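# Shelve labelled cartons on rack boards A and B

## Task

Place each carton on the rack board its label names (A is the upper board, B the lower), resting flat on its bottom face and not stacked on another carton; a carton that falls or slides down by more than a few centimetres means failure.

## Robot and tools

Robot: two UR-type arms, left_arm and right_arm, each on its own carriage (left_rail, right_rail) on one shared floor track. left_rail is always the +y carriage; names do not match image sides. Each arm carries a 140 mm two-finger gripper. left_arm's fingers can fold: grip with the outer quarter of the pads near the fingertips, because nearer the palm a narrow part may slip and a grip may let go; pushing fingertips into a surface folds them. right_arm's fingers are rigid.

Frame: one scene frame fixed to the table. Table top is z = 0, +z up, +x is the direction the arms face, +y to their left. The track lies along y at x = 0; y = 0 is mid-track. The table edge is at x = 0.17 m. Each arm base sits at x = 0, y = its carriage position_m, z = 0.04 m. end_effector_position (metres) is the point between closed pads; fingertips extend about 33 mm past it (9 mm when wide open). Gripper fingers point along its +z, close along its y. Printed hand poses may be off by a few cm.

execute_actions(actions, cameras): actions is a list with at most one action; an empty list just returns state and images. An action may hold "rows", "steps", "until", and left_rail/right_rail commands. rows: up to 15 rows, each lasting one 1/30 s step. Every row has 18 numbers in [-1, 1], one list covering both arms: left_arm's 6 joint values (shoulder pan, shoulder lift, elbow, wrist 1, wrist 2, wrist 3), then its gripper position, force_limit, speed, then the same nine for right_arm. Joint values are offsets from the Joint targets at the start of the call (not from the previous row), scaled so 1.0 = 1.481 rad for pan and lift and 2.222 rad for elbow and the three wrists. Sending the same offset in a later call moves further. To hold an arm still, send 0 for its joints; to leave a gripper alone, resend its last three numbers (0 is a real command). Gripper position is absolute: +1 fully open (140 mm), about -0.8 pads touch, -1 closes until blocked. force_limit -1..+1 gives roughly 14 to 58 N; speed -1..+1 gives roughly 30 to 250 mm/s, and a faster close squeezes harder. steps: 1 to 450 (default 15), at least one per row; after the rows the arms keep heading to the last row's targets. until: stops the action early on rail conditions, e.g. {"left_rail": {"position_status": ["!=", "moving"]}} or {"all": {"status": "ended"}}; numbers need a comparison (=, !=, <, <=, >, >=).

Rails: {"left_rail": {"position_m": x}} sets an absolute carriage position (left_rail -0.8 to 1.5 m, right_rail -1.5 to 0.8 m); speed_m_s 0.01-1, acceleration_factor 0.1-1; {"stop": true} brakes. Keep carriages at least 0.78 m apart. Wait for arrival before placing anything; a drive carries the arm in its current pose and a row's target rides with the carriage.

move(target, speed, blend, stop_force, zero, blocking, cameras): drives all joints in step along a path. target is one 18-number row or a list of up to 15 rows, same layout and scaling as rows, every one an offset from the Joint targets at the call's start. speed in rad/s (0.01-3.14, default 0.5) for the joint with the longest way; blend in rad rounds corners. stop_force (4-120 N) ends an arm's path on contact; use a slow speed with it, and omit it when lifting away from something. zero resets the force baseline. blocking=false returns early; then only wait or stop until the move ends. Result adds a move: line (done, off_target, held, fault...).

wait(seconds 0-10), stop() brakes a move, zoom_image(camera, region [x0,y0,x1,y1], at most 504x504 px) on cam_low, cam_left_wrist or cam_right_wrist, zero_wrist_force(arm), read_manual (licence text only), finished_scene(scene) ends the scene irreversibly.

Results: Joint positions/velocities per arm: rail (m), then six joints (rad); Joint targets in the same order; Tool commands; object_status (0 moving, 1 blocked while opening, 2 blocked while closing = gripping, 3 reached/pads met); position_measured in counts (3 open, 139 about 60 mm, 230 pads met); wrist force/torque in the gripper's own axes; rail position_status (moving, done, contact_stop, time_out, stopped, stopped_with_arm, stopped_for_other_arm, stopped_for_other_carriage) and position_answer (taken/not_taken). "joint sent to its limit" and "joint command not followed" flag clipped commands. Joint ranges: pan, lift, wrists ±6.283, elbow ±3.142.

Avoid: dropping or releasing moving cartons, anything leaving the table, fast impacts, hard presses, arms touching each other, large twist on the gripper or holding heavy cartons off-centre. Torque limits (N m): pan/lift 290, elbow 132, wrists 29.2/27.5/31; about 150 N outside force causes a 10 s fault. Long stretched holds heat motors (MOTOR HOT at 70 °C, stop at 85 °C). Think briefly: the sim runs while you write.

Each tool is called after "Request:" as name(argument=value, ...), one argument or row to a line, values as JSON.

## Session

Request:
execute_actions(
  actions=[],
)

Scene clock: 0.00 s.
left_arm: end_effector_position=(+0.3563, +0.7786, +0.5790) position_measured=3 object_status=3 end_effector_quat_wxyz=(+0.000, +0.000, +1.000, +0.000) | right_arm: end_effector_position=(+0.3563, -0.6214, +0.5790) position_measured=3 object_status=3 end_effector_quat_wxyz=(+0.000, +0.000, +1.000, +0.000)
Joint positions: left_arm=[0.7 -0.281 -2.157 1.821 -1.235 -1.571 -0.28] | right_arm=[-0.7 -0.281 -2.157 1.821 -1.235 -1.571 -0.28]
Joint velocities: within noise
Joint torques (N m): no reading
Wrist force (N): no reading
Wrist torque (N m): no reading
Wrist force, peak (N): no reading
Joint targets: left_arm=[0.700 -0.280 -2.157 1.821 -1.235 -1.571 -0.280] | right_arm=[-0.700 -0.281 -2.157 1.821 -1.235 -1.571 -0.280]
Tool commands: left_gripper/position=+1.0 left_gripper/force_limit=+1.0 left_gripper/speed=+1.0 right_gripper/position=+1.0 right_gripper/force_limit=+1.0 right_gripper/speed=+1.0
left_rail: position_m=0.700 position_status=done
right_rail: position_m=-0.700 position_status=done

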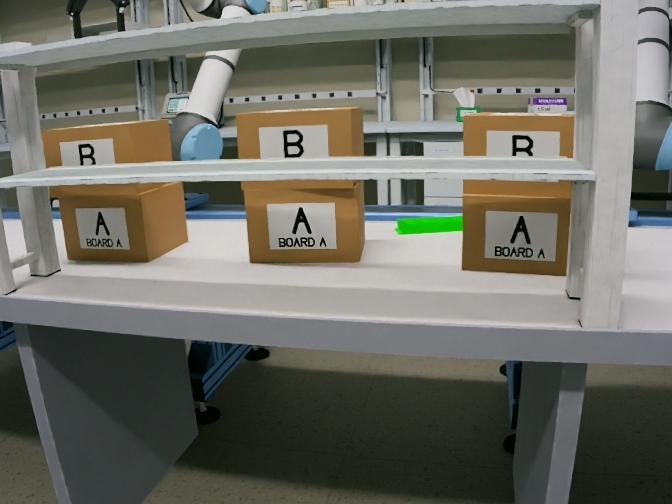

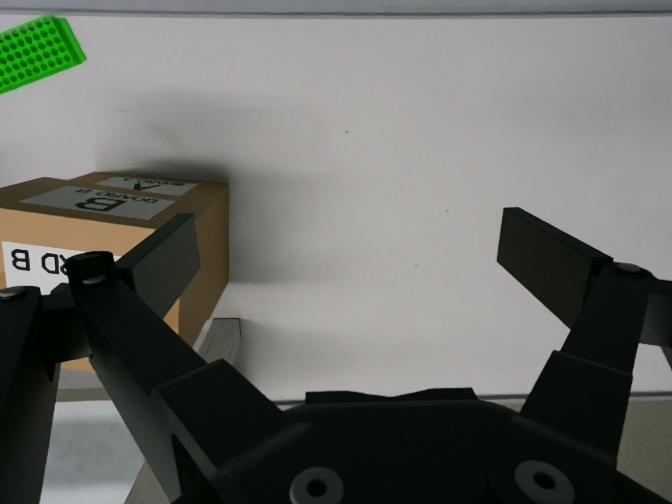

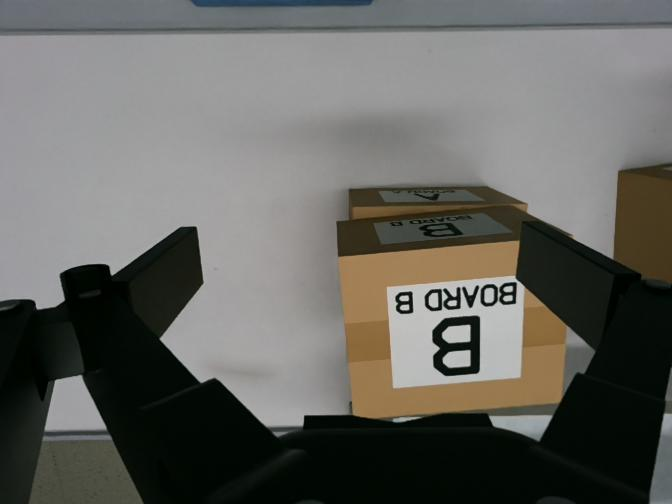

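Request:
zoom_image(
  camera="cam_low",
  region=[0, 0, 336, 336],
)

Request:
zoom_image(
  camera="cam_low",
  region=[336, 0, 672, 336],
)

Request:
zoom_image(
  camera="cam_right_wrist",
  region=[300, 100, 672, 470],
)

Request:
zoom_image(
  camera="cam_left_wrist",
  region=[0, 0, 400, 504],
)

Scaled by 1.500.

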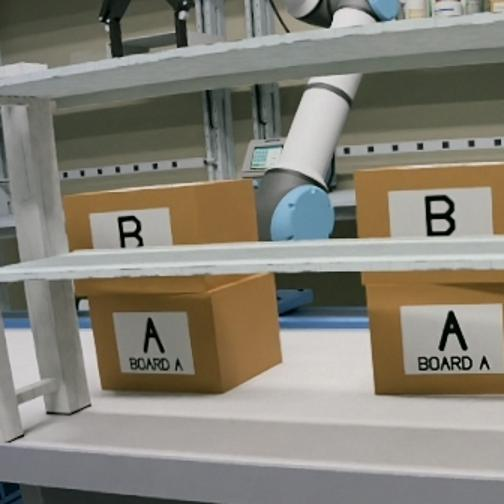

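Scaled by 1.500.

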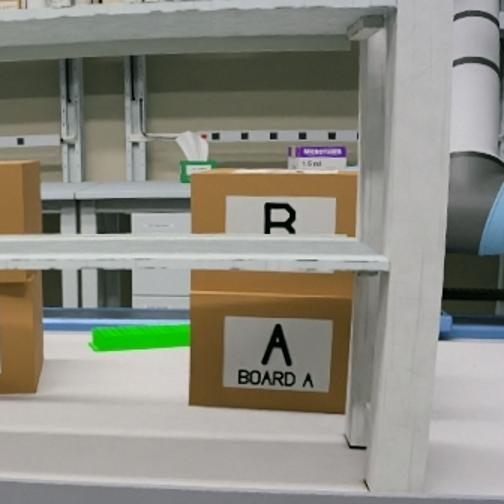

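Scaled by 1.355.

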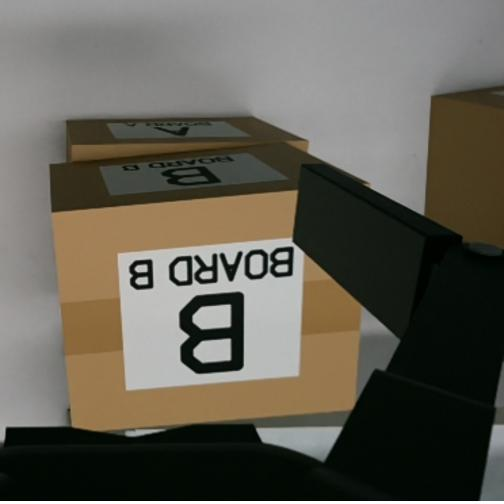

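Scaled by 1.000.

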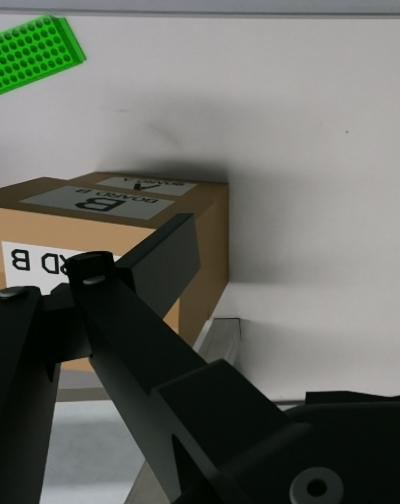

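Request:
zoom_image(
  camera="cam_low",
  region=[0, 20, 200, 170],
)

Request:
zoom_image(
  camera="cam_low",
  region=[0, 150, 200, 300],
)

Request:
zoom_image(
  camera="cam_low",
  region=[200, 90, 400, 240],
)

Request:
zoom_image(
  camera="cam_low",
  region=[200, 180, 400, 330],
)

Request:
zoom_image(
  camera="cam_low",
  region=[440, 90, 640, 240],
)

Request:
zoom_image(
  camera="cam_low",
  region=[440, 200, 640, 350],
)

Request:
zoom_image(
  camera="cam_low",
  region=[440, 0, 640, 150],
)

Scaled by 2.520.

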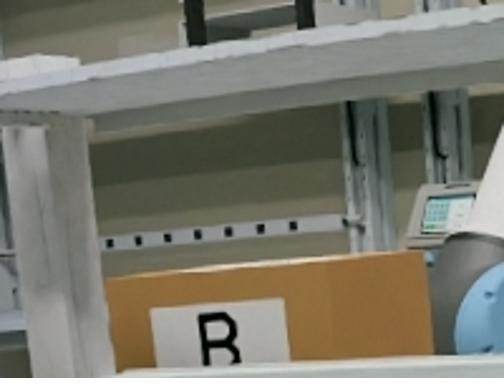

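Scaled by 2.520.

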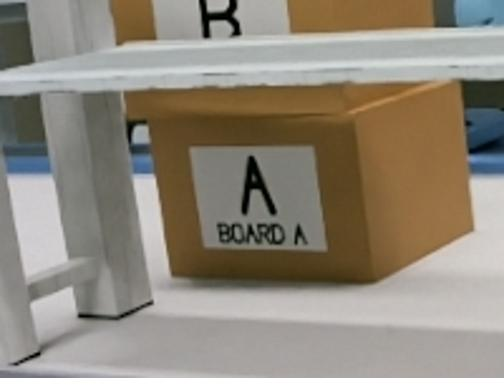

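Scaled by 2.520.

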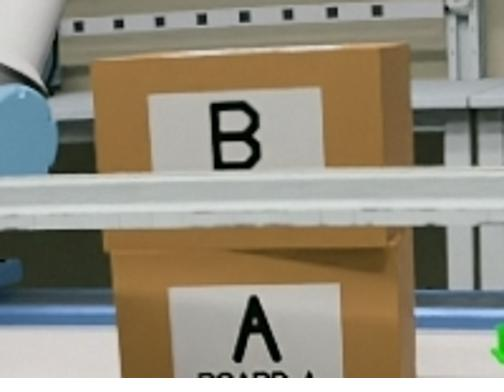

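Scaled by 2.520.

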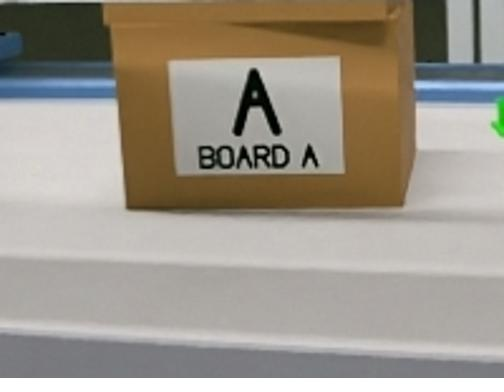

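Scaled by 2.520.

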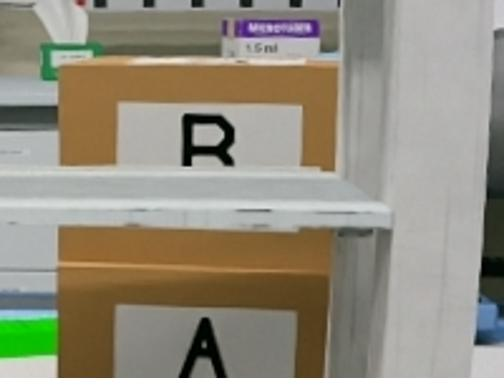

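Scaled by 2.520.

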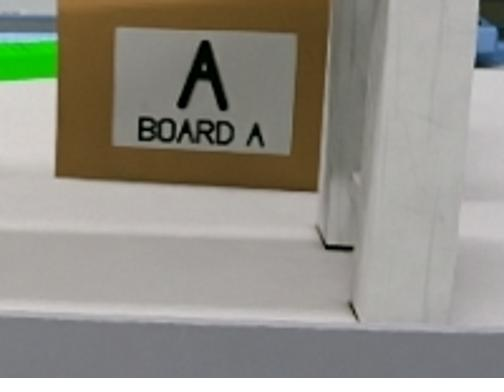

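Scaled by 2.520.

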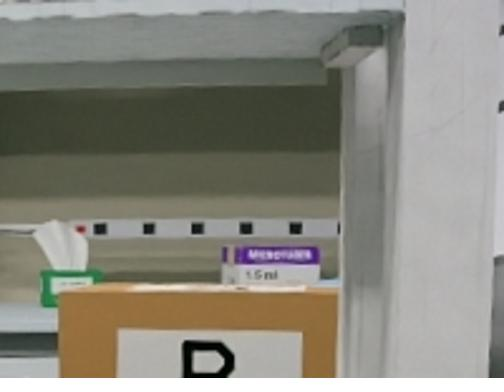

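Request:
zoom_image(
  camera="cam_left_wrist",
  region=[0, 160, 260, 355],
)

Request:
zoom_image(
  camera="cam_left_wrist",
  region=[80, 300, 340, 495],
)

Request:
zoom_image(
  camera="cam_right_wrist",
  region=[320, 160, 580, 355],
)

Request:
zoom_image(
  camera="cam_right_wrist",
  region=[320, 310, 672, 504],
)

Request:
zoom_image(
  camera="cam_low",
  region=[360, 180, 480, 260],
)

Request:
zoom_image(
  camera="cam_low",
  region=[0, 180, 120, 260],
)

Scaled by 1.938.

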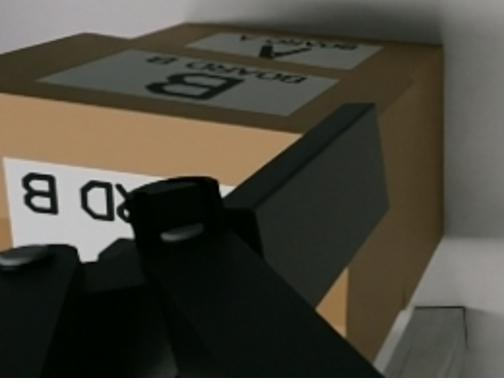

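Scaled by 1.938.

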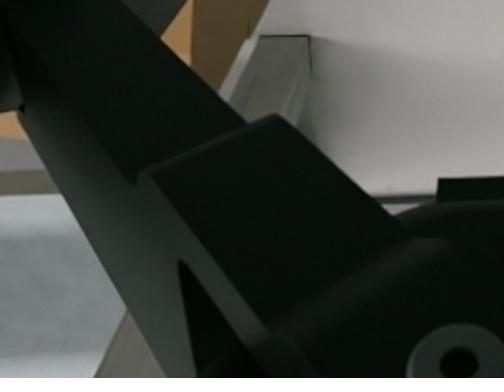

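Scaled by 1.938.

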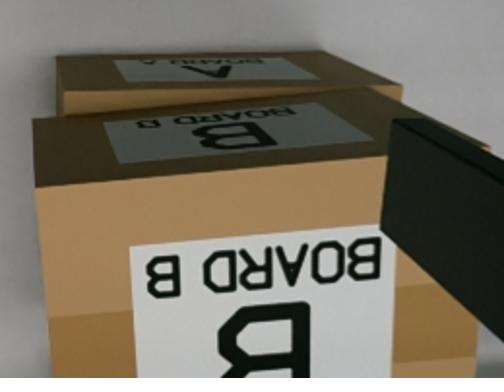

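Scaled by 1.432.

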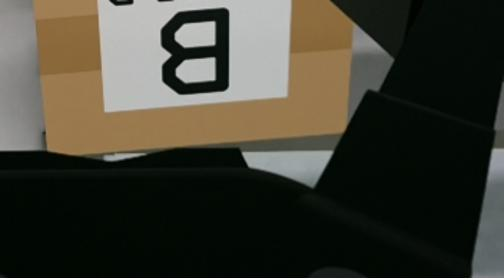

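Scaled by 4.200.

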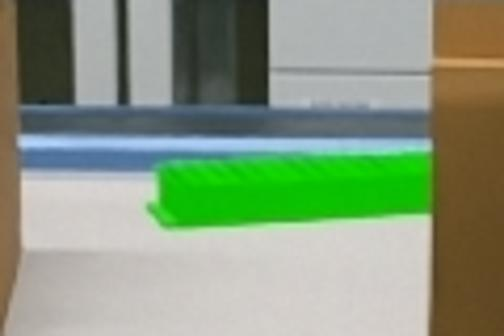

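Scaled by 4.200.

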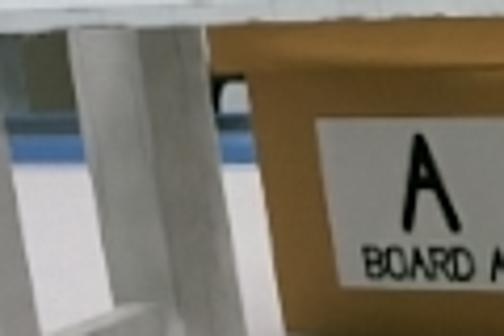

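Request:
execute_actions(
  actions=[
    {"right_rail": {"position_m": -0.6}, "left_rail": {"position_m": 0.44}, "steps": 150, "until": {"all": {"status": "ended"}}},
  ],
)

Scene clock: 911.33 s.
left_arm: end_effector_position=(+0.3563, +0.5187, +0.5790) position_measured=3 object_status=3 end_effector_quat_wxyz=(+0.000, +0.000, +1.000, +0.000) end_effector_velocity=(+0.000, -0.001, +0.002) end_effector_angular_velocity=(-0.001, -0.004, +0.002) | right_arm: end_effector_position=(+0.3563, -0.5214, +0.5790) position_measured=3 object_status=3 end_effector_quat_wxyz=(+0.000, +0.000, +1.000, +0.000)
Joint positions: left_arm=[0.44 -0.281 -2.157 1.821 -1.235 -1.571 -0.28] | right_arm=[-0.6 -0.281 -2.157 1.821 -1.235 -1.571 -0.28]
Joint velocities: left_arm=[-0.001 0.001 -0.002 -0.001 -0.001 0 -0.001] | right_arm=[within noise]
Joint torques (N m): left_arm=[-3.03 4.79 -48.54 -3.49 -0.14 -0.1] | right_arm=[-1.26 4.76 -41.03 -4.04 0.27 0.49]
Wrist force (N): left_arm=[-0.2 -0.1 -0.2] | right_arm=[0.4 -0.2 0.3]
Wrist torque (N m): left_arm=[-0.03 0.05 0.00] | right_arm=[-0.05 -0.08 0.00]
Wrist force, peak (N): left_arm=[0.0 1.9 -0.2] | right_arm=[0.0 -1.9 0.1]
Joint targets: left_arm=[0.440 -0.280 -2.157 1.821 -1.235 -1.571 -0.280] | right_arm=[-0.600 -0.281 -2.157 1.821 -1.235 -1.571 -0.280]
Tool commands: left_gripper/position=+1.0 left_gripper/force_limit=+1.0 left_gripper/speed=+1.0 right_gripper/position=+1.0 right_gripper/force_limit=+1.0 right_gripper/speed=+1.0
left_rail: position_m=0.440 position_status=done
right_rail: position_m=-0.600 position_status=done
camera_calibration:
cam_left_wrist: T_world_to_cam=[[0.00214105, 0.999833, 0.0181292, -0.520826], [0.941022, -0.00814831, 0.338248, -0.530813], [0.338339, 0.0163358, -0.940882, 0.598479], [0, 0, 0, 1]] pos_world=[0.298133, 0.506637, 0.752087]
cam_right_wrist: T_world_to_cam=[[0.0224336, 0.999667, 0.0127834, 0.512856], [0.95045, -0.0252913, 0.309847, -0.5295], [0.310067, 0.00519896, -0.950701, 0.618708], [0, 0, 0, 1]] pos_world=[0.299918, -0.529294, 0.745714]

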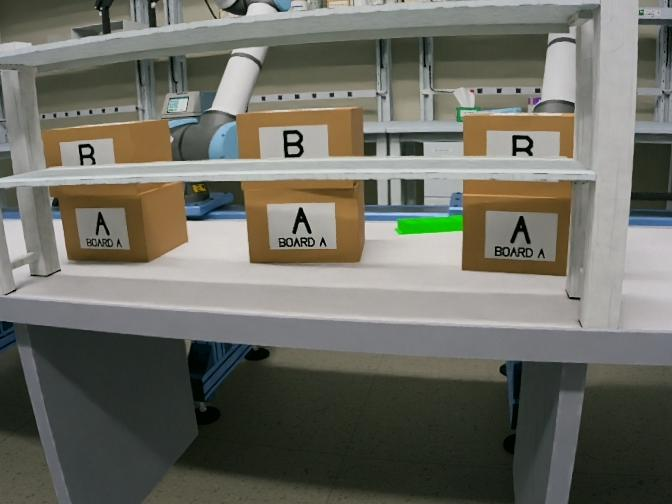

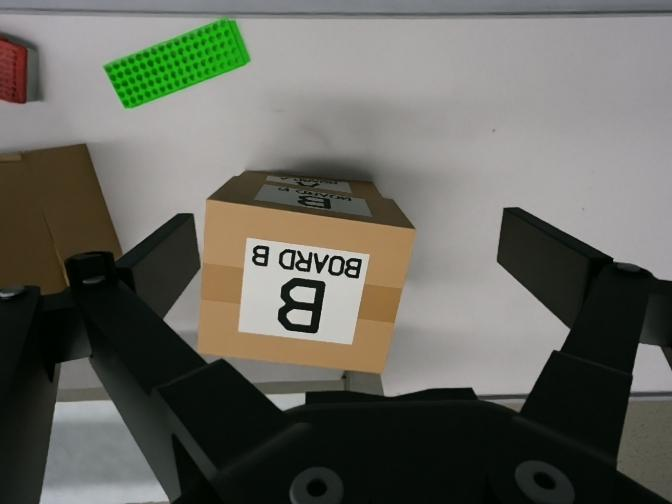

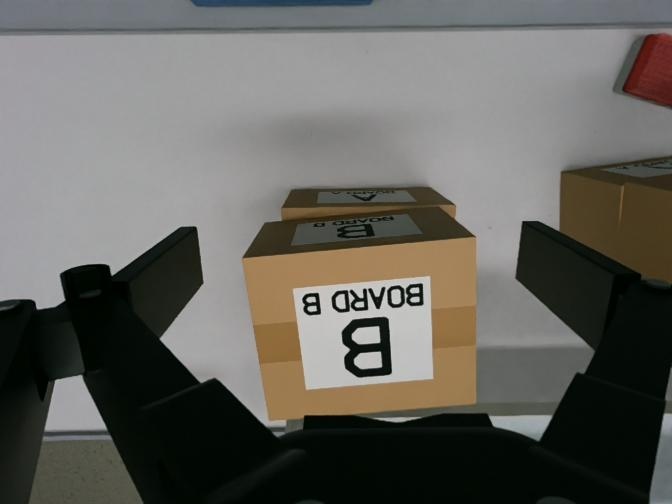

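Request:
zoom_image(
  camera="cam_right_wrist",
  region=[236, 176, 366, 306],
)

Request:
zoom_image(
  camera="cam_right_wrist",
  region=[360, 176, 490, 306],
)

Request:
zoom_image(
  camera="cam_right_wrist",
  region=[236, 330, 526, 440],
)

Request:
zoom_image(
  camera="cam_left_wrist",
  region=[190, 150, 430, 390],
)

Request:
zoom_image(
  camera="cam_left_wrist",
  region=[50, 340, 400, 504],
)

Scaled by 3.877.

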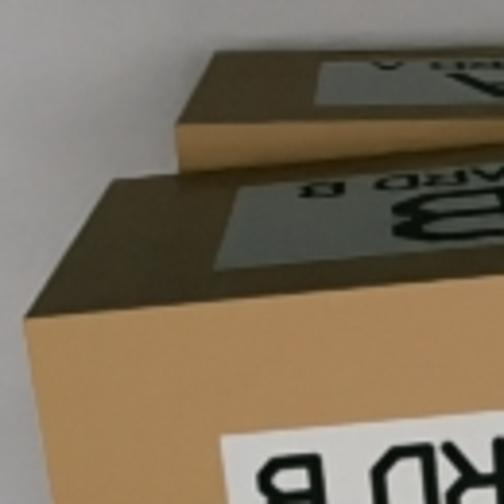

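Scaled by 3.877.

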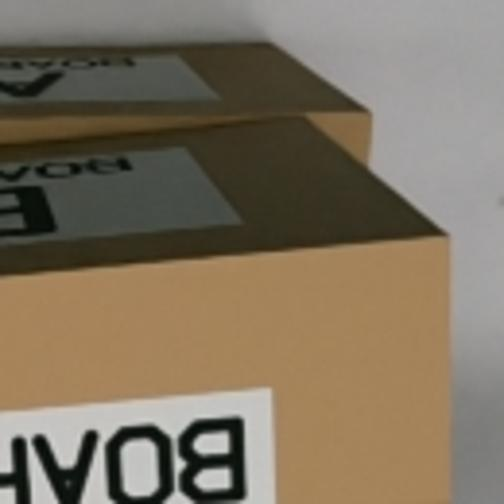

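Scaled by 1.738.

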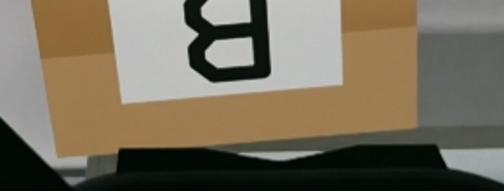

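Scaled by 2.100.

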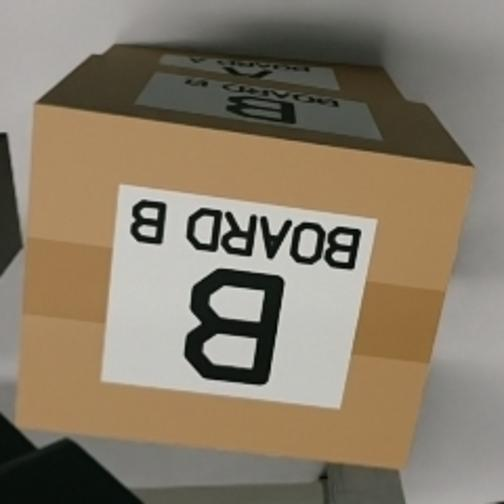

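Scaled by 1.440.

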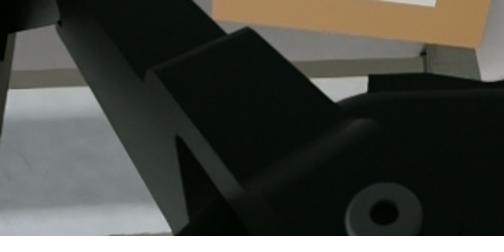

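Request:
execute_actions(
  actions=[
    {"right_rail": {"position_m": -0.06}, "left_rail": {"position_m": 0.74}, "steps": 200, "until": {"all": {"status": "ended"}}},
  ],
)

Request:
zoom_image(
  camera="cam_right_wrist",
  region=[200, 170, 520, 440],
)

Request:
zoom_image(
  camera="cam_left_wrist",
  region=[0, 280, 300, 504],
)

Scene clock: 1008.40 s.
left_arm: end_effector_position=(+0.3563, +0.8186, +0.5790) position_measured=3 object_status=3 end_effector_quat_wxyz=(+0.000, +0.000, +1.000, +0.000) | right_arm: end_effector_position=(+0.3563, +0.0185, +0.5790) position_measured=3 object_status=3 end_effector_quat_wxyz=(+0.000, +0.000, +1.000, +0.000) end_effector_velocity=(+0.000, +0.003, +0.000) end_effector_angular_velocity=(+0.003, +0.000, +0.000)
Joint positions: left_arm=[0.74 -0.281 -2.157 1.821 -1.235 -1.571 -0.28] | right_arm=[-0.06 -0.281 -2.157 1.821 -1.235 -1.571 -0.28]
Joint velocities: left_arm=[within noise] | right_arm=[0.001 0.002 0 0 0 0.003 0.001]
Joint torques (N m): left_arm=[-0.69 6.45 -46.56 -2.53 -0.06 -0.19] | right_arm=[-2.01 6.46 -39.09 -3.24 0.36 0.05]
Wrist force (N): left_arm=[-0.2 0.1 -0.1] | right_arm=[0.0 -0.2 0.1]
Wrist torque (N m): left_arm=[0.02 0.05 0.00] | right_arm=[-0.06 0.00 0.00]
Wrist force, peak (N): left_arm=[0.0 -2.2 -0.2] | right_arm=[0.3 -1.7 0.0]
Joint targets: left_arm=[0.740 -0.280 -2.157 1.821 -1.235 -1.571 -0.280] | right_arm=[-0.060 -0.281 -2.157 1.821 -1.235 -1.571 -0.280]
Tool commands: left_gripper/position=+1.0 left_gripper/force_limit=+1.0 left_gripper/speed=+1.0 right_gripper/position=+1.0 right_gripper/force_limit=+1.0 right_gripper/speed=+1.0
left_rail: position_m=0.740 position_status=done
right_rail: position_m=-0.060 position_status=done
camera_calibration:
cam_left_wrist: T_world_to_cam=[[0.00214105, 0.999833, 0.0181292, -0.820676], [0.941022, -0.00814831, 0.338248, -0.52837], [0.338339, 0.0163358, -0.940882, 0.59358], [0, 0, 0, 1]] pos_world=[0.298133, 0.806537, 0.752087]
cam_right_wrist: T_world_to_cam=[[0.0224336, 0.999667, 0.0127834, -0.0268636], [0.95045, -0.0252913, 0.309847, -0.515846], [0.310067, 0.00519896, -0.950701, 0.615901], [0, 0, 0, 1]] pos_world=[0.299918, 0.0106062, 0.745714]

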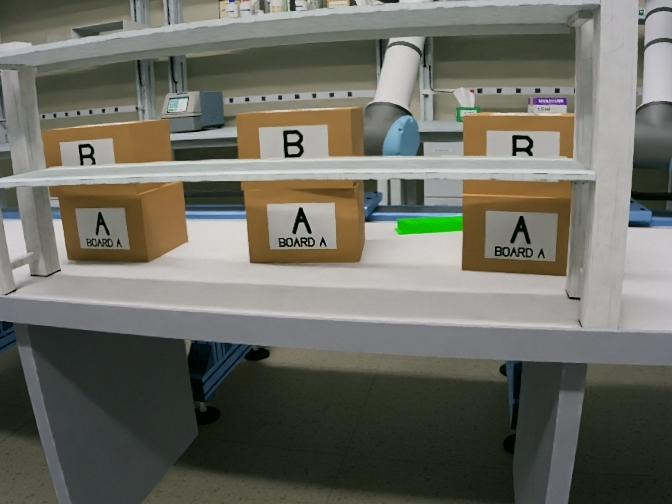

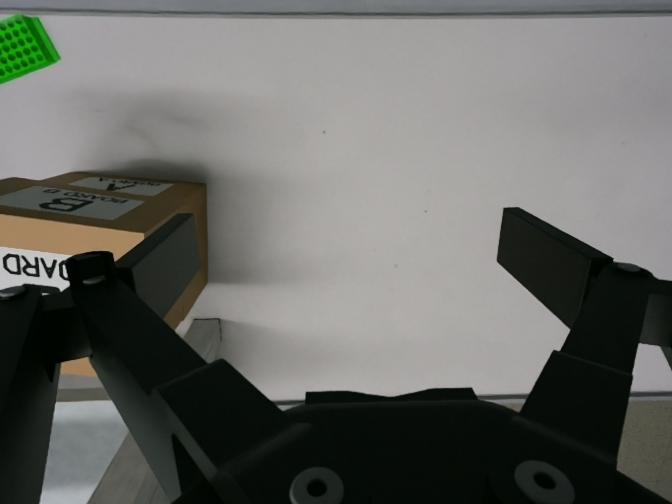

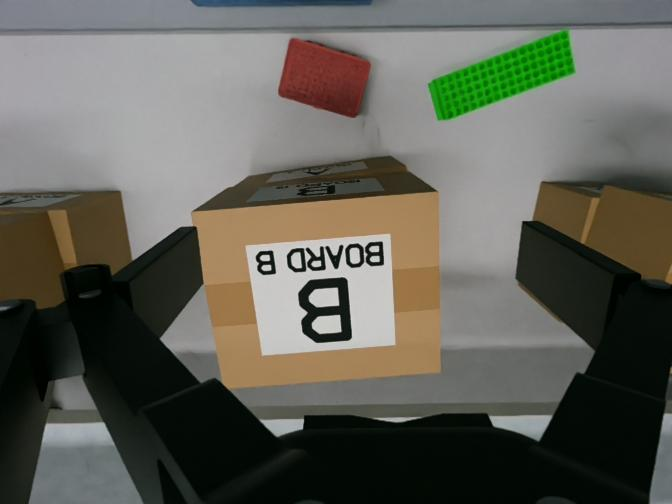

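Scaled by 1.575.

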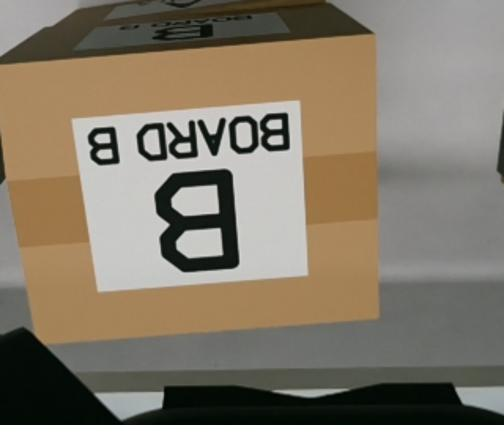

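Scaled by 1.680.

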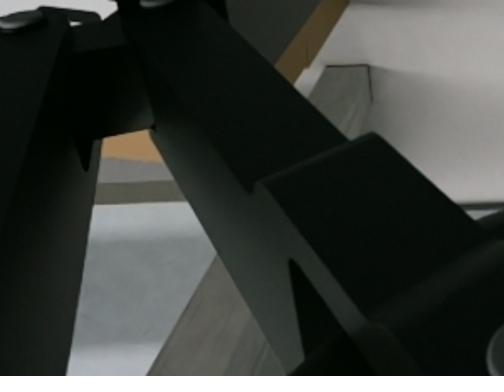

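Request:
execute_actions(
  actions=[
    {"rows": [[0,0,0,0,0,0,-1,0,-0.5,0,0,0,0,0,0,-0.08,0,-0.5]], "right_rail": {"position_m": -1.2276}, "left_rail": {"position_m": 0.1865}, "steps": 300, "until": {"all": {"status": "ended"}}},
  ],
  cameras=[],
)

Request:
move(
  target=[-0.56394,0,0,0,0.29166,-0.29046,-1,0,-0.5,0.9941,0,0,0,0.92005,0.41647,-0.08,0,-0.5],
  speed=0.8,
  cameras=[],
)

Request:
move(
  target=[-0.56394,0,0,0,0.29166,-0.29046,-1,0,-0.5,0,0,0,0,0.92005,0.41647,-0.08,0,-0.5],
  speed=0.8,
)

Scene clock: 1199.77 s.
left_arm: end_effector_position=(+0.3563, +0.6509, +0.5790) position_measured=232 object_status=3 end_effector_quat_wxyz=(+0.000, +0.000, +1.000, +0.000) | right_arm: end_effector_position=(+0.3563, -1.1489, +0.5790) position_measured=139 object_status=3 end_effector_quat_wxyz=(+0.000, +0.000, +1.000, +0.000) end_effector_velocity=(-0.001, +0.000, +0.000) end_effector_angular_velocity=(+0.001, +0.000, +0.000)
Joint positions: left_arm=[0.572 -0.28 -2.157 1.821 -1.235 -1.571 -0.28] | right_arm=[-1.228 -0.281 -2.157 1.821 -1.235 -1.571 -0.28]
Joint velocities: left_arm=[within noise] | right_arm=[-0.001 0.001 -0.001 0 0.001 0.001 0]
Joint torques (N m): left_arm=[-1.08 11.03 -44.13 -1.29 -0.09 -0.33] | right_arm=[-1.78 8.3 -36.89 -1.96 0.58 0.14]
Wrist force (N): left_arm=[-0.1 -0.2 -0.3] | right_arm=[0.0 0.0 0.1]
Wrist torque (N m): left_arm=[-0.04 0.04 0.00] | right_arm=[0.01 0.00 0.00]
Wrist force, peak (N): left_arm=[0.8 -5.9 -0.2] | right_arm=[0.4 2.2 -0.1]
Joint targets: left_arm=[0.572 -0.280 -2.157 1.821 -1.235 -1.571 -0.280] | right_arm=[-1.228 -0.281 -2.157 1.821 -1.235 -1.571 -0.280]
left_rail: position_m=0.572 position_status=stopped_for_other_carriage position_answer=taken
right_rail: position_m=-1.228 position_status=done
No camera images: "cameras" was empty.

Scene clock: 1203.03 s.
left_arm: end_effector_position=(+0.4820, +0.4511, +0.6480) position_measured=232 object_status=3 end_effector_quat_wxyz=(+0.271, +0.090, +0.944, +0.166) | right_arm: end_effector_position=(-0.3248, -0.7532, +1.0748) position_measured=139 object_status=3 end_effector_quat_wxyz=(+0.678, +0.141, -0.502, -0.518)
Joint positions: left_arm=[0.572 -1.116 -2.157 1.821 -1.235 -0.923 -0.926] | right_arm=[-1.228 1.192 -2.157 1.821 -1.235 0.473 0.645]
Joint torques (N m): left_arm=[-13.41 12.69 -41.82 -1.06 4.88 -3.29] | right_arm=[10.45 7.59 -39.81 -1.89 7.47 3.3]
Wrist force (N): left_arm=[0.2 0.1 -0.5] | right_arm=[-0.1 1.4 -0.9]
Wrist torque (N m): left_arm=[0.12 0.07 -0.24] | right_arm=[0.31 -0.31 0.05]
Wrist force, peak (N): left_arm=[0.1 -0.9 -0.9] | right_arm=[0.6 -5.0 -0.1]
Joint targets: left_arm=[0.572 -1.116 -2.157 1.821 -1.235 -0.923 -0.926] | right_arm=[-1.228 1.192 -2.157 1.821 -1.235 0.474 0.645]
left_rail: position_m=0.572 position_status=stopped_for_other_carriage position_answer=taken
right_rail: position_m=-1.228 position_status=done
move: done
No camera images: "cameras" was empty.

Scene clock: 1206.30 s.
left_arm: end_effector_position=(+0.3470, +0.0882, +0.8272) position_measured=232 object_status=3 end_effector_quat_wxyz=(+0.593, +0.151, +0.783, -0.114) | right_arm: end_effector_position=(+0.2135, -0.9675, +1.1186) position_measured=139 object_status=3 end_effector_quat_wxyz=(+0.874, +0.086, +0.448, -0.168)
Joint positions: left_arm=[0.572 -1.951 -2.157 1.821 -1.235 -0.275 -1.571] | right_arm=[-1.228 1.192 -2.157 1.821 -1.235 2.518 1.57]
Joint torques (N m): left_arm=[-17.69 13.25 -41.84 -1.34 6.27 -3.31] | right_arm=[4.35 8.75 -41.65 -1.25 1.11 2.58]
Wrist force (N): left_arm=[0.5 1.0 -0.1] | right_arm=[1.1 2.0 2.1]
Wrist torque (N m): left_arm=[0.25 0.18 -0.24] | right_arm=[0.07 -0.23 -0.48]
Wrist force, peak (N): left_arm=[0.1 1.1 -0.2] | right_arm=[4.6 3.1 1.0]
Joint targets: left_arm=[0.572 -1.951 -2.157 1.821 -1.235 -0.275 -1.571] | right_arm=[-1.228 1.192 -2.157 1.821 -1.235 2.518 1.570]
left_rail: position_m=0.572 position_status=stopped_for_other_carriage position_answer=taken
right_rail: position_m=-1.228 position_status=done
move: done
camera_calibration:
cam_left_wrist: T_world_to_cam=[[0.355359, 0.934708, 0.00641364, -0.202114], [-0.0679294, 0.018981, 0.99751, -0.807008], [0.932258, -0.35491, 0.0702392, -0.167571], [0, 0, 0, 1]] pos_world=[0.173223, 0.144763, 0.818065]
cam_right_wrist: T_world_to_cam=[[0.34812, 0.937394, 0.0102247, 0.828195], [-0.758739, 0.275333, 0.590344, -0.230154], [0.55057, -0.213268, 0.807087, -1.05059], [0, 0, 0, 1]] pos_world=[0.115484, -0.937033, 0.975316]

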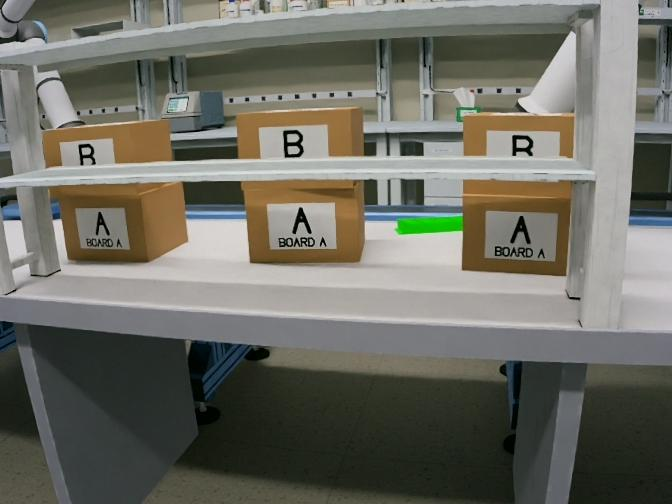

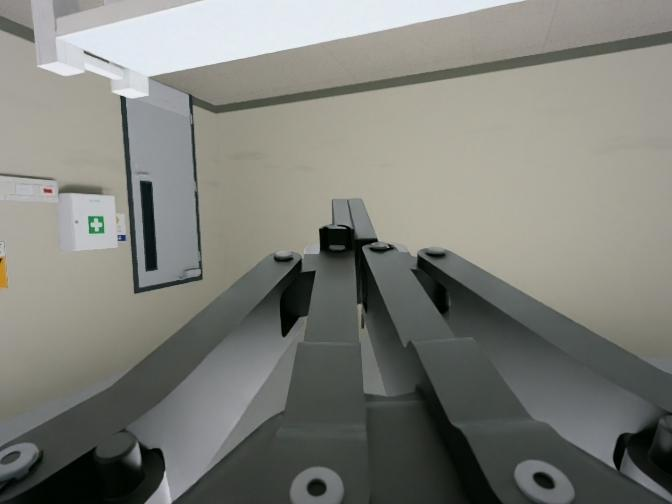

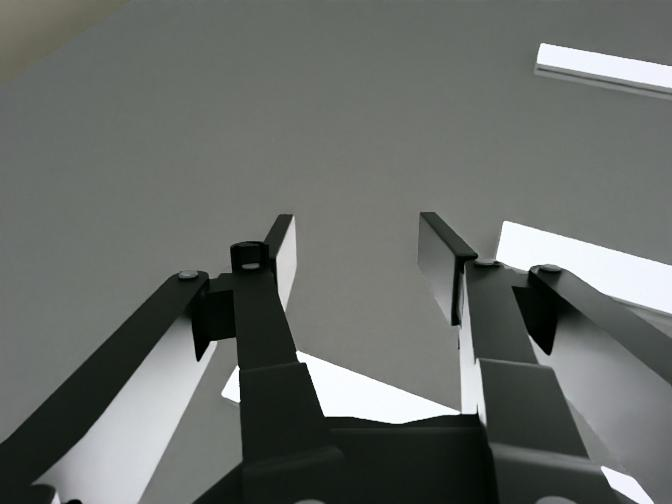

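Request:
execute_actions(
  actions=[
    {"left_rail": {"position_m": 0.1865}, "steps": 150, "until": {"all": {"status": "ended"}}},
  ],
  cameras=[],
)

Scene clock: 1213.60 s.
left_arm: end_effector_position=(+0.3470, -0.2975, +0.8272) position_measured=232 object_status=3 end_effector_quat_wxyz=(+0.593, +0.151, +0.783, -0.114) end_effector_velocity=(+0.000, -0.002, -0.001) end_effector_angular_velocity=(+0.003, +0.000, +0.000) | right_arm: end_effector_position=(+0.2136, -0.9675, +1.1185) position_measured=139 object_status=3 end_effector_quat_wxyz=(+0.874, +0.086, +0.448, -0.168)
Joint positions: left_arm=[0.187 -1.951 -2.157 1.821 -1.235 -0.275 -1.571] | right_arm=[-1.228 1.192 -2.157 1.821 -1.235 2.518 1.57]
Joint velocities: left_arm=[-0.001 0 0.002 0.001 0 -0.001 0] | right_arm=[within noise]
Joint torques (N m): left_arm=[-2.36 11.78 -42.11 -1.4 5.83 -2.54] | right_arm=[-12.26 7.96 -45.06 -1.25 1.55 2.82]
Wrist force (N): left_arm=[0.0 0.5 0.2] | right_arm=[1.1 2.0 2.2]
Wrist torque (N m): left_arm=[0.15 0.28 -0.24] | right_arm=[0.07 -0.24 -0.48]
Wrist force, peak (N): left_arm=[0.3 2.4 -0.6] | right_arm=[1.2 2.2 2.5]
Joint targets: left_arm=[0.186 -1.951 -2.157 1.821 -1.235 -0.275 -1.571] | right_arm=[-1.228 1.192 -2.157 1.821 -1.235 2.518 1.570]
Tool commands: left_gripper/position=-1.0 left_gripper/force_limit=+0.0 left_gripper/speed=-0.5 right_gripper/position=-0.08 right_gripper/force_limit=+0.0 right_gripper/speed=-0.5
left_rail: position_m=0.187 position_m_goal=0.186 position_status=done
right_rail: position_m=-1.228 position_status=done
No camera images: "cameras" was empty.

Request:
move(
  target=[0,0.51074,0.23805,0.12855,0,0,-1,0,-0.5,0,0.51074,0.23805,0.12855,0,0,-0.08,0,-0.5],
  speed=0.4,
)

Scene clock: 1222.03 s.
left_arm: end_effector_position=(+0.3382, -0.3196, +0.2400) position_measured=232 object_status=3 end_effector_quat_wxyz=(+0.526, +0.526, +0.473, +0.473) | right_arm: end_effector_position=(+0.3301, -0.6748, +0.2401) position_measured=139 object_status=3 end_effector_quat_wxyz=(+0.557, -0.557, +0.435, -0.435)
Joint positions: left_arm=[0.186 -1.951 -1.4 2.35 -0.949 -0.275 -1.571] | right_arm=[-1.228 1.192 -1.4 2.35 -0.949 2.518 1.57]
Joint torques (N m): left_arm=[-15.38 -22.98 -15.91 3.89 0.27 -2.4] | right_arm=[-13.69 -34.13 -16.58 1.88 1.39 2.44]
Wrist force (N): left_arm=[-0.2 -0.1 -0.2] | right_arm=[0.3 1.2 1.7]
Wrist torque (N m): left_arm=[0.03 0.16 -0.30] | right_arm=[-0.36 -0.22 -0.33]
Wrist force, peak (N): left_arm=[-3.1 3.7 -0.8] | right_arm=[1.5 5.4 0.6]
Joint targets: left_arm=[0.186 -1.951 -1.400 2.350 -0.949 -0.275 -1.571] | right_arm=[-1.228 1.192 -1.400 2.350 -0.949 2.518 1.570]
left_rail: position_m=0.186 position_status=done
right_rail: position_m=-1.228 position_status=done
move: done
camera_calibration:
cam_left_wrist: T_world_to_cam=[[-0.0181203, 0.000500093, 0.999836, -0.22466], [-0.435588, -0.900115, -0.00744406, -0.142442], [0.899964, -0.435651, 0.0165282, -0.264781], [0, 0, 0, 1]] pos_world=[0.172176, -0.243454, 0.227939]
cam_right_wrist: T_world_to_cam=[[-0.017717, 0.0182698, -0.999676, 0.265105], [-0.531132, 0.846923, 0.0248912, 0.742631], [0.847104, 0.531401, -0.00530129, 0.256371], [0, 0, 0, 1]] pos_world=[0.18196, -0.770031, 0.247893]

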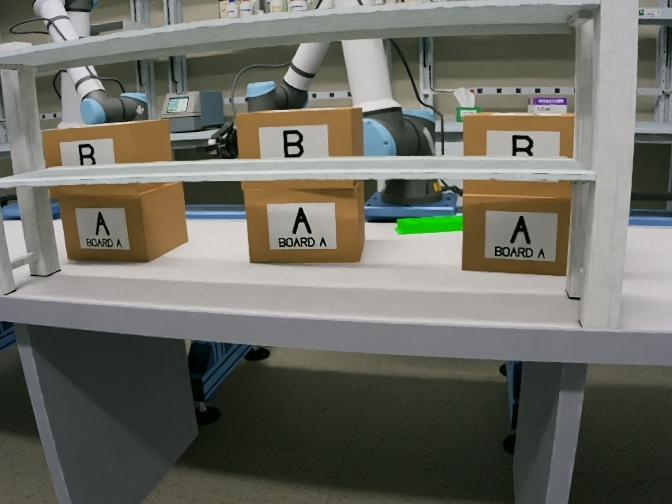

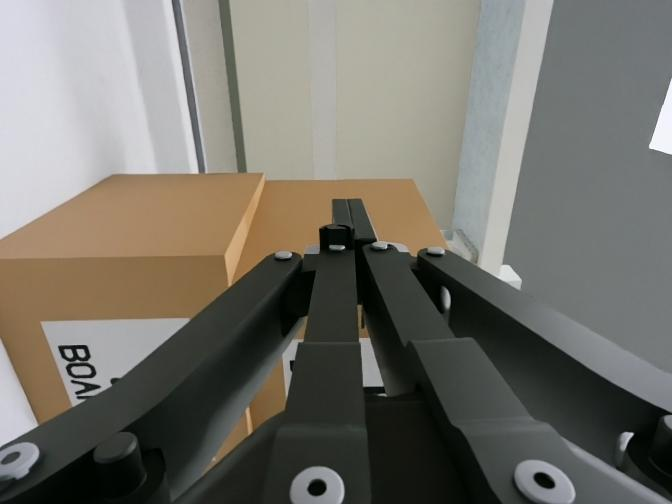

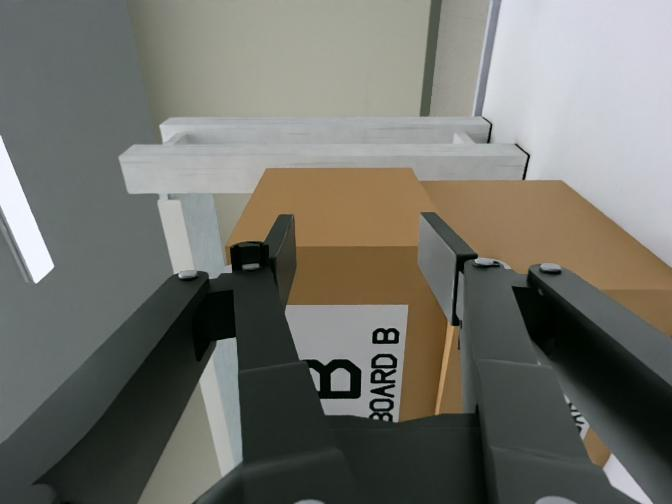

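Request:
zoom_image(
  camera="cam_right_wrist",
  region=[100, 100, 400, 325],
)

Request:
zoom_image(
  camera="cam_right_wrist",
  region=[372, 100, 672, 325],
)

Request:
zoom_image(
  camera="cam_left_wrist",
  region=[0, 120, 300, 345],
)

Request:
zoom_image(
  camera="cam_left_wrist",
  region=[300, 100, 600, 325],
)

Scaled by 1.680.

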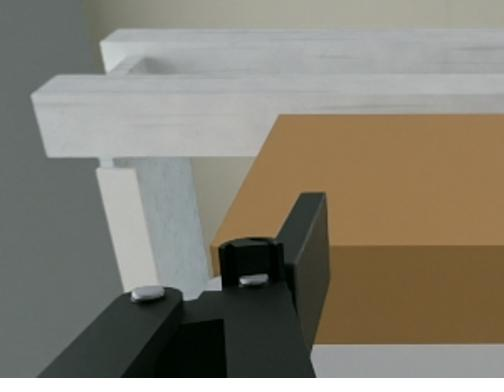

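Scaled by 1.680.

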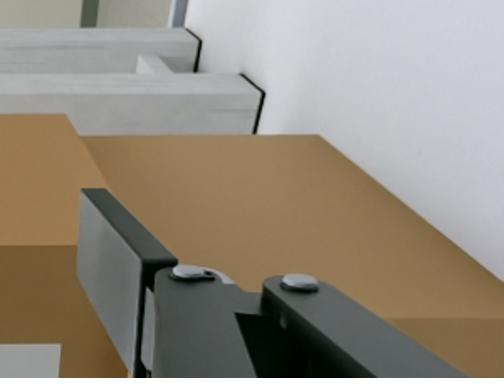

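Scaled by 1.680.

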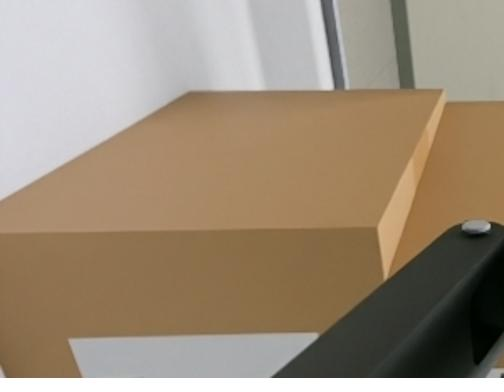

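Scaled by 1.680.

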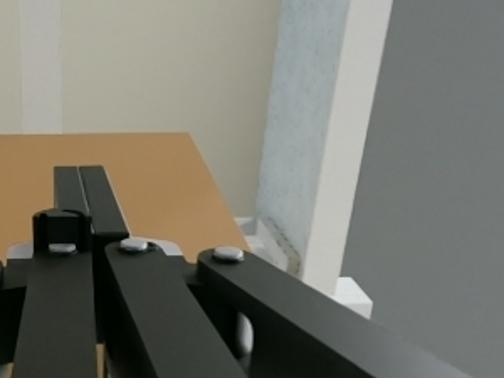

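Request:
zoom_image(
  camera="cam_low",
  region=[360, 140, 440, 200],
)

Request:
zoom_image(
  camera="cam_low",
  region=[540, 140, 640, 215],
)

Request:
zoom_image(
  camera="cam_low",
  region=[360, 0, 460, 75],
)

Request:
zoom_image(
  camera="cam_low",
  region=[0, 30, 120, 120],
)

Scaled by 6.300.

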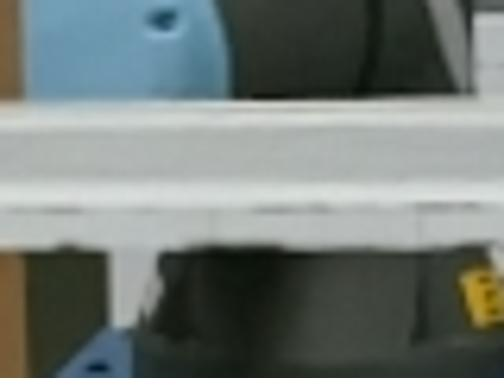

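Scaled by 5.040.

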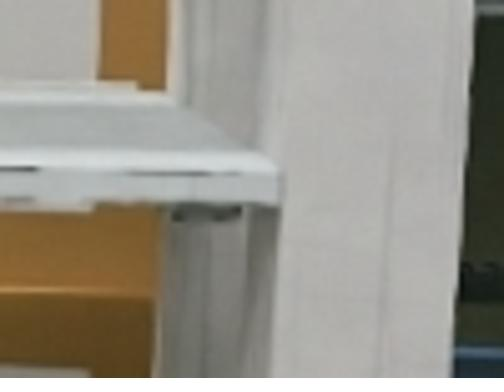

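Scaled by 5.040.

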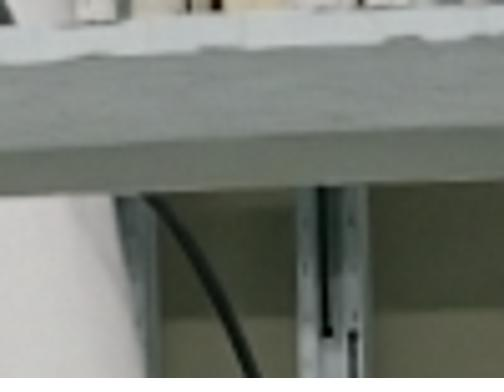

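Scaled by 4.200.

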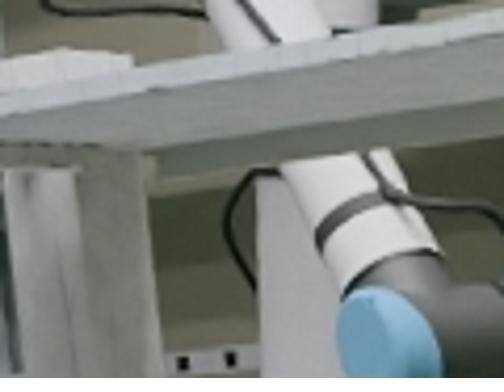

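Request:
move(
  target=[0.23236,0.01222,-0.02434,0.01574,0.15466,0,-1,0,-0.5,-0.24041,0.02302,-0.034,0.0182,-0.16003,0,-0.08,0,-0.5],
  speed=0.12,
  stop_force=9,
)

Scene clock: 1431.30 s.
left_arm: end_effector_position=(+0.4959, -0.3194, +0.2502) position_measured=232 object_status=3 end_effector_quat_wxyz=(+0.526, +0.525, +0.473, +0.473) | right_arm: end_effector_position=(+0.5205, -0.6750, +0.2504) position_measured=139 object_status=3 end_effector_quat_wxyz=(+0.557, -0.557, +0.435, -0.435)
Joint positions: left_arm=[0.186 -1.607 -1.382 2.296 -0.914 0.069 -1.571] | right_arm=[-1.228 0.836 -1.366 2.274 -0.909 2.162 1.57]
Joint torques (N m): left_arm=[13.33 -27.7 -39.96 2.51 2.4 -2.49] | right_arm=[-15.19 -39.73 -34.34 0.73 -2.83 2.58]
Wrist force (N): left_arm=[0.3 -0.3 -0.1] | right_arm=[-0.4 1.1 1.5]
Wrist torque (N m): left_arm=[-0.01 0.05 -0.29] | right_arm=[-0.40 -0.07 -0.30]
Wrist force, peak (N): left_arm=[-0.4 -0.3 -1.3] | right_arm=[0.1 1.3 2.1]
Joint targets: left_arm=[0.186 -1.607 -1.382 2.296 -0.914 0.069 -1.571] | right_arm=[-1.228 0.836 -1.366 2.274 -0.909 2.162 1.570]
left_rail: position_m=0.186 position_status=done
right_rail: position_m=-1.228 position_status=done
move: done
camera_calibration:
cam_left_wrist: T_world_to_cam=[[-0.0181699, 0.00107176, 0.999834, -0.231746], [-0.435034, -0.900387, -0.00694068, -0.0739533], [0.90023, -0.435089, 0.0168262, -0.406852], [0, 0, 0, 1]] pos_world=[0.329877, -0.243355, 0.23804]
cam_right_wrist: T_world_to_cam=[[-0.0172499, 0.0186823, -0.999677, 0.278924], [-0.53065, 0.847223, 0.0249899, 0.843615], [0.847416, 0.530909, -0.00470076, 0.0945392], [0, 0, 0, 1]] pos_world=[0.372362, -0.770133, 0.258196]

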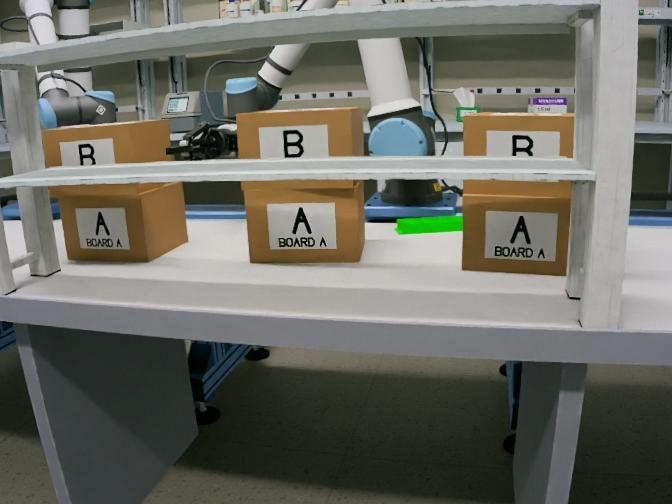

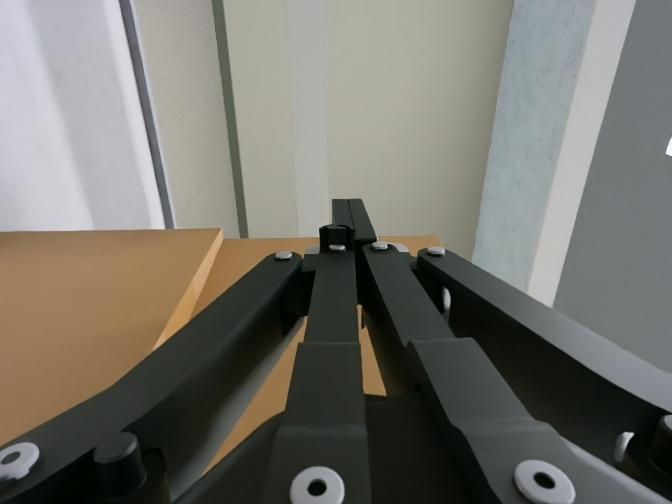

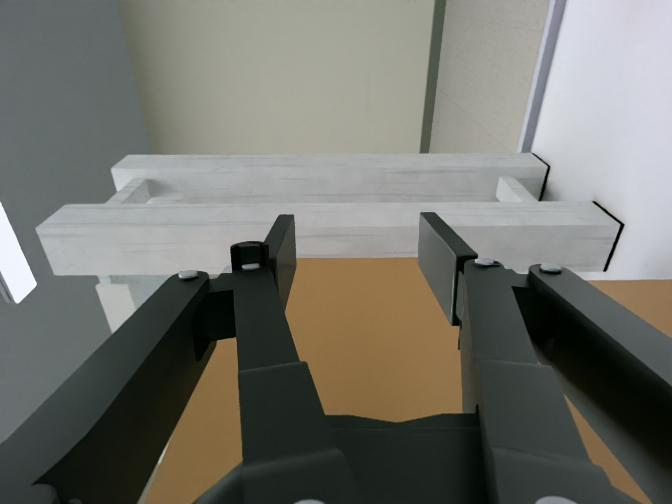

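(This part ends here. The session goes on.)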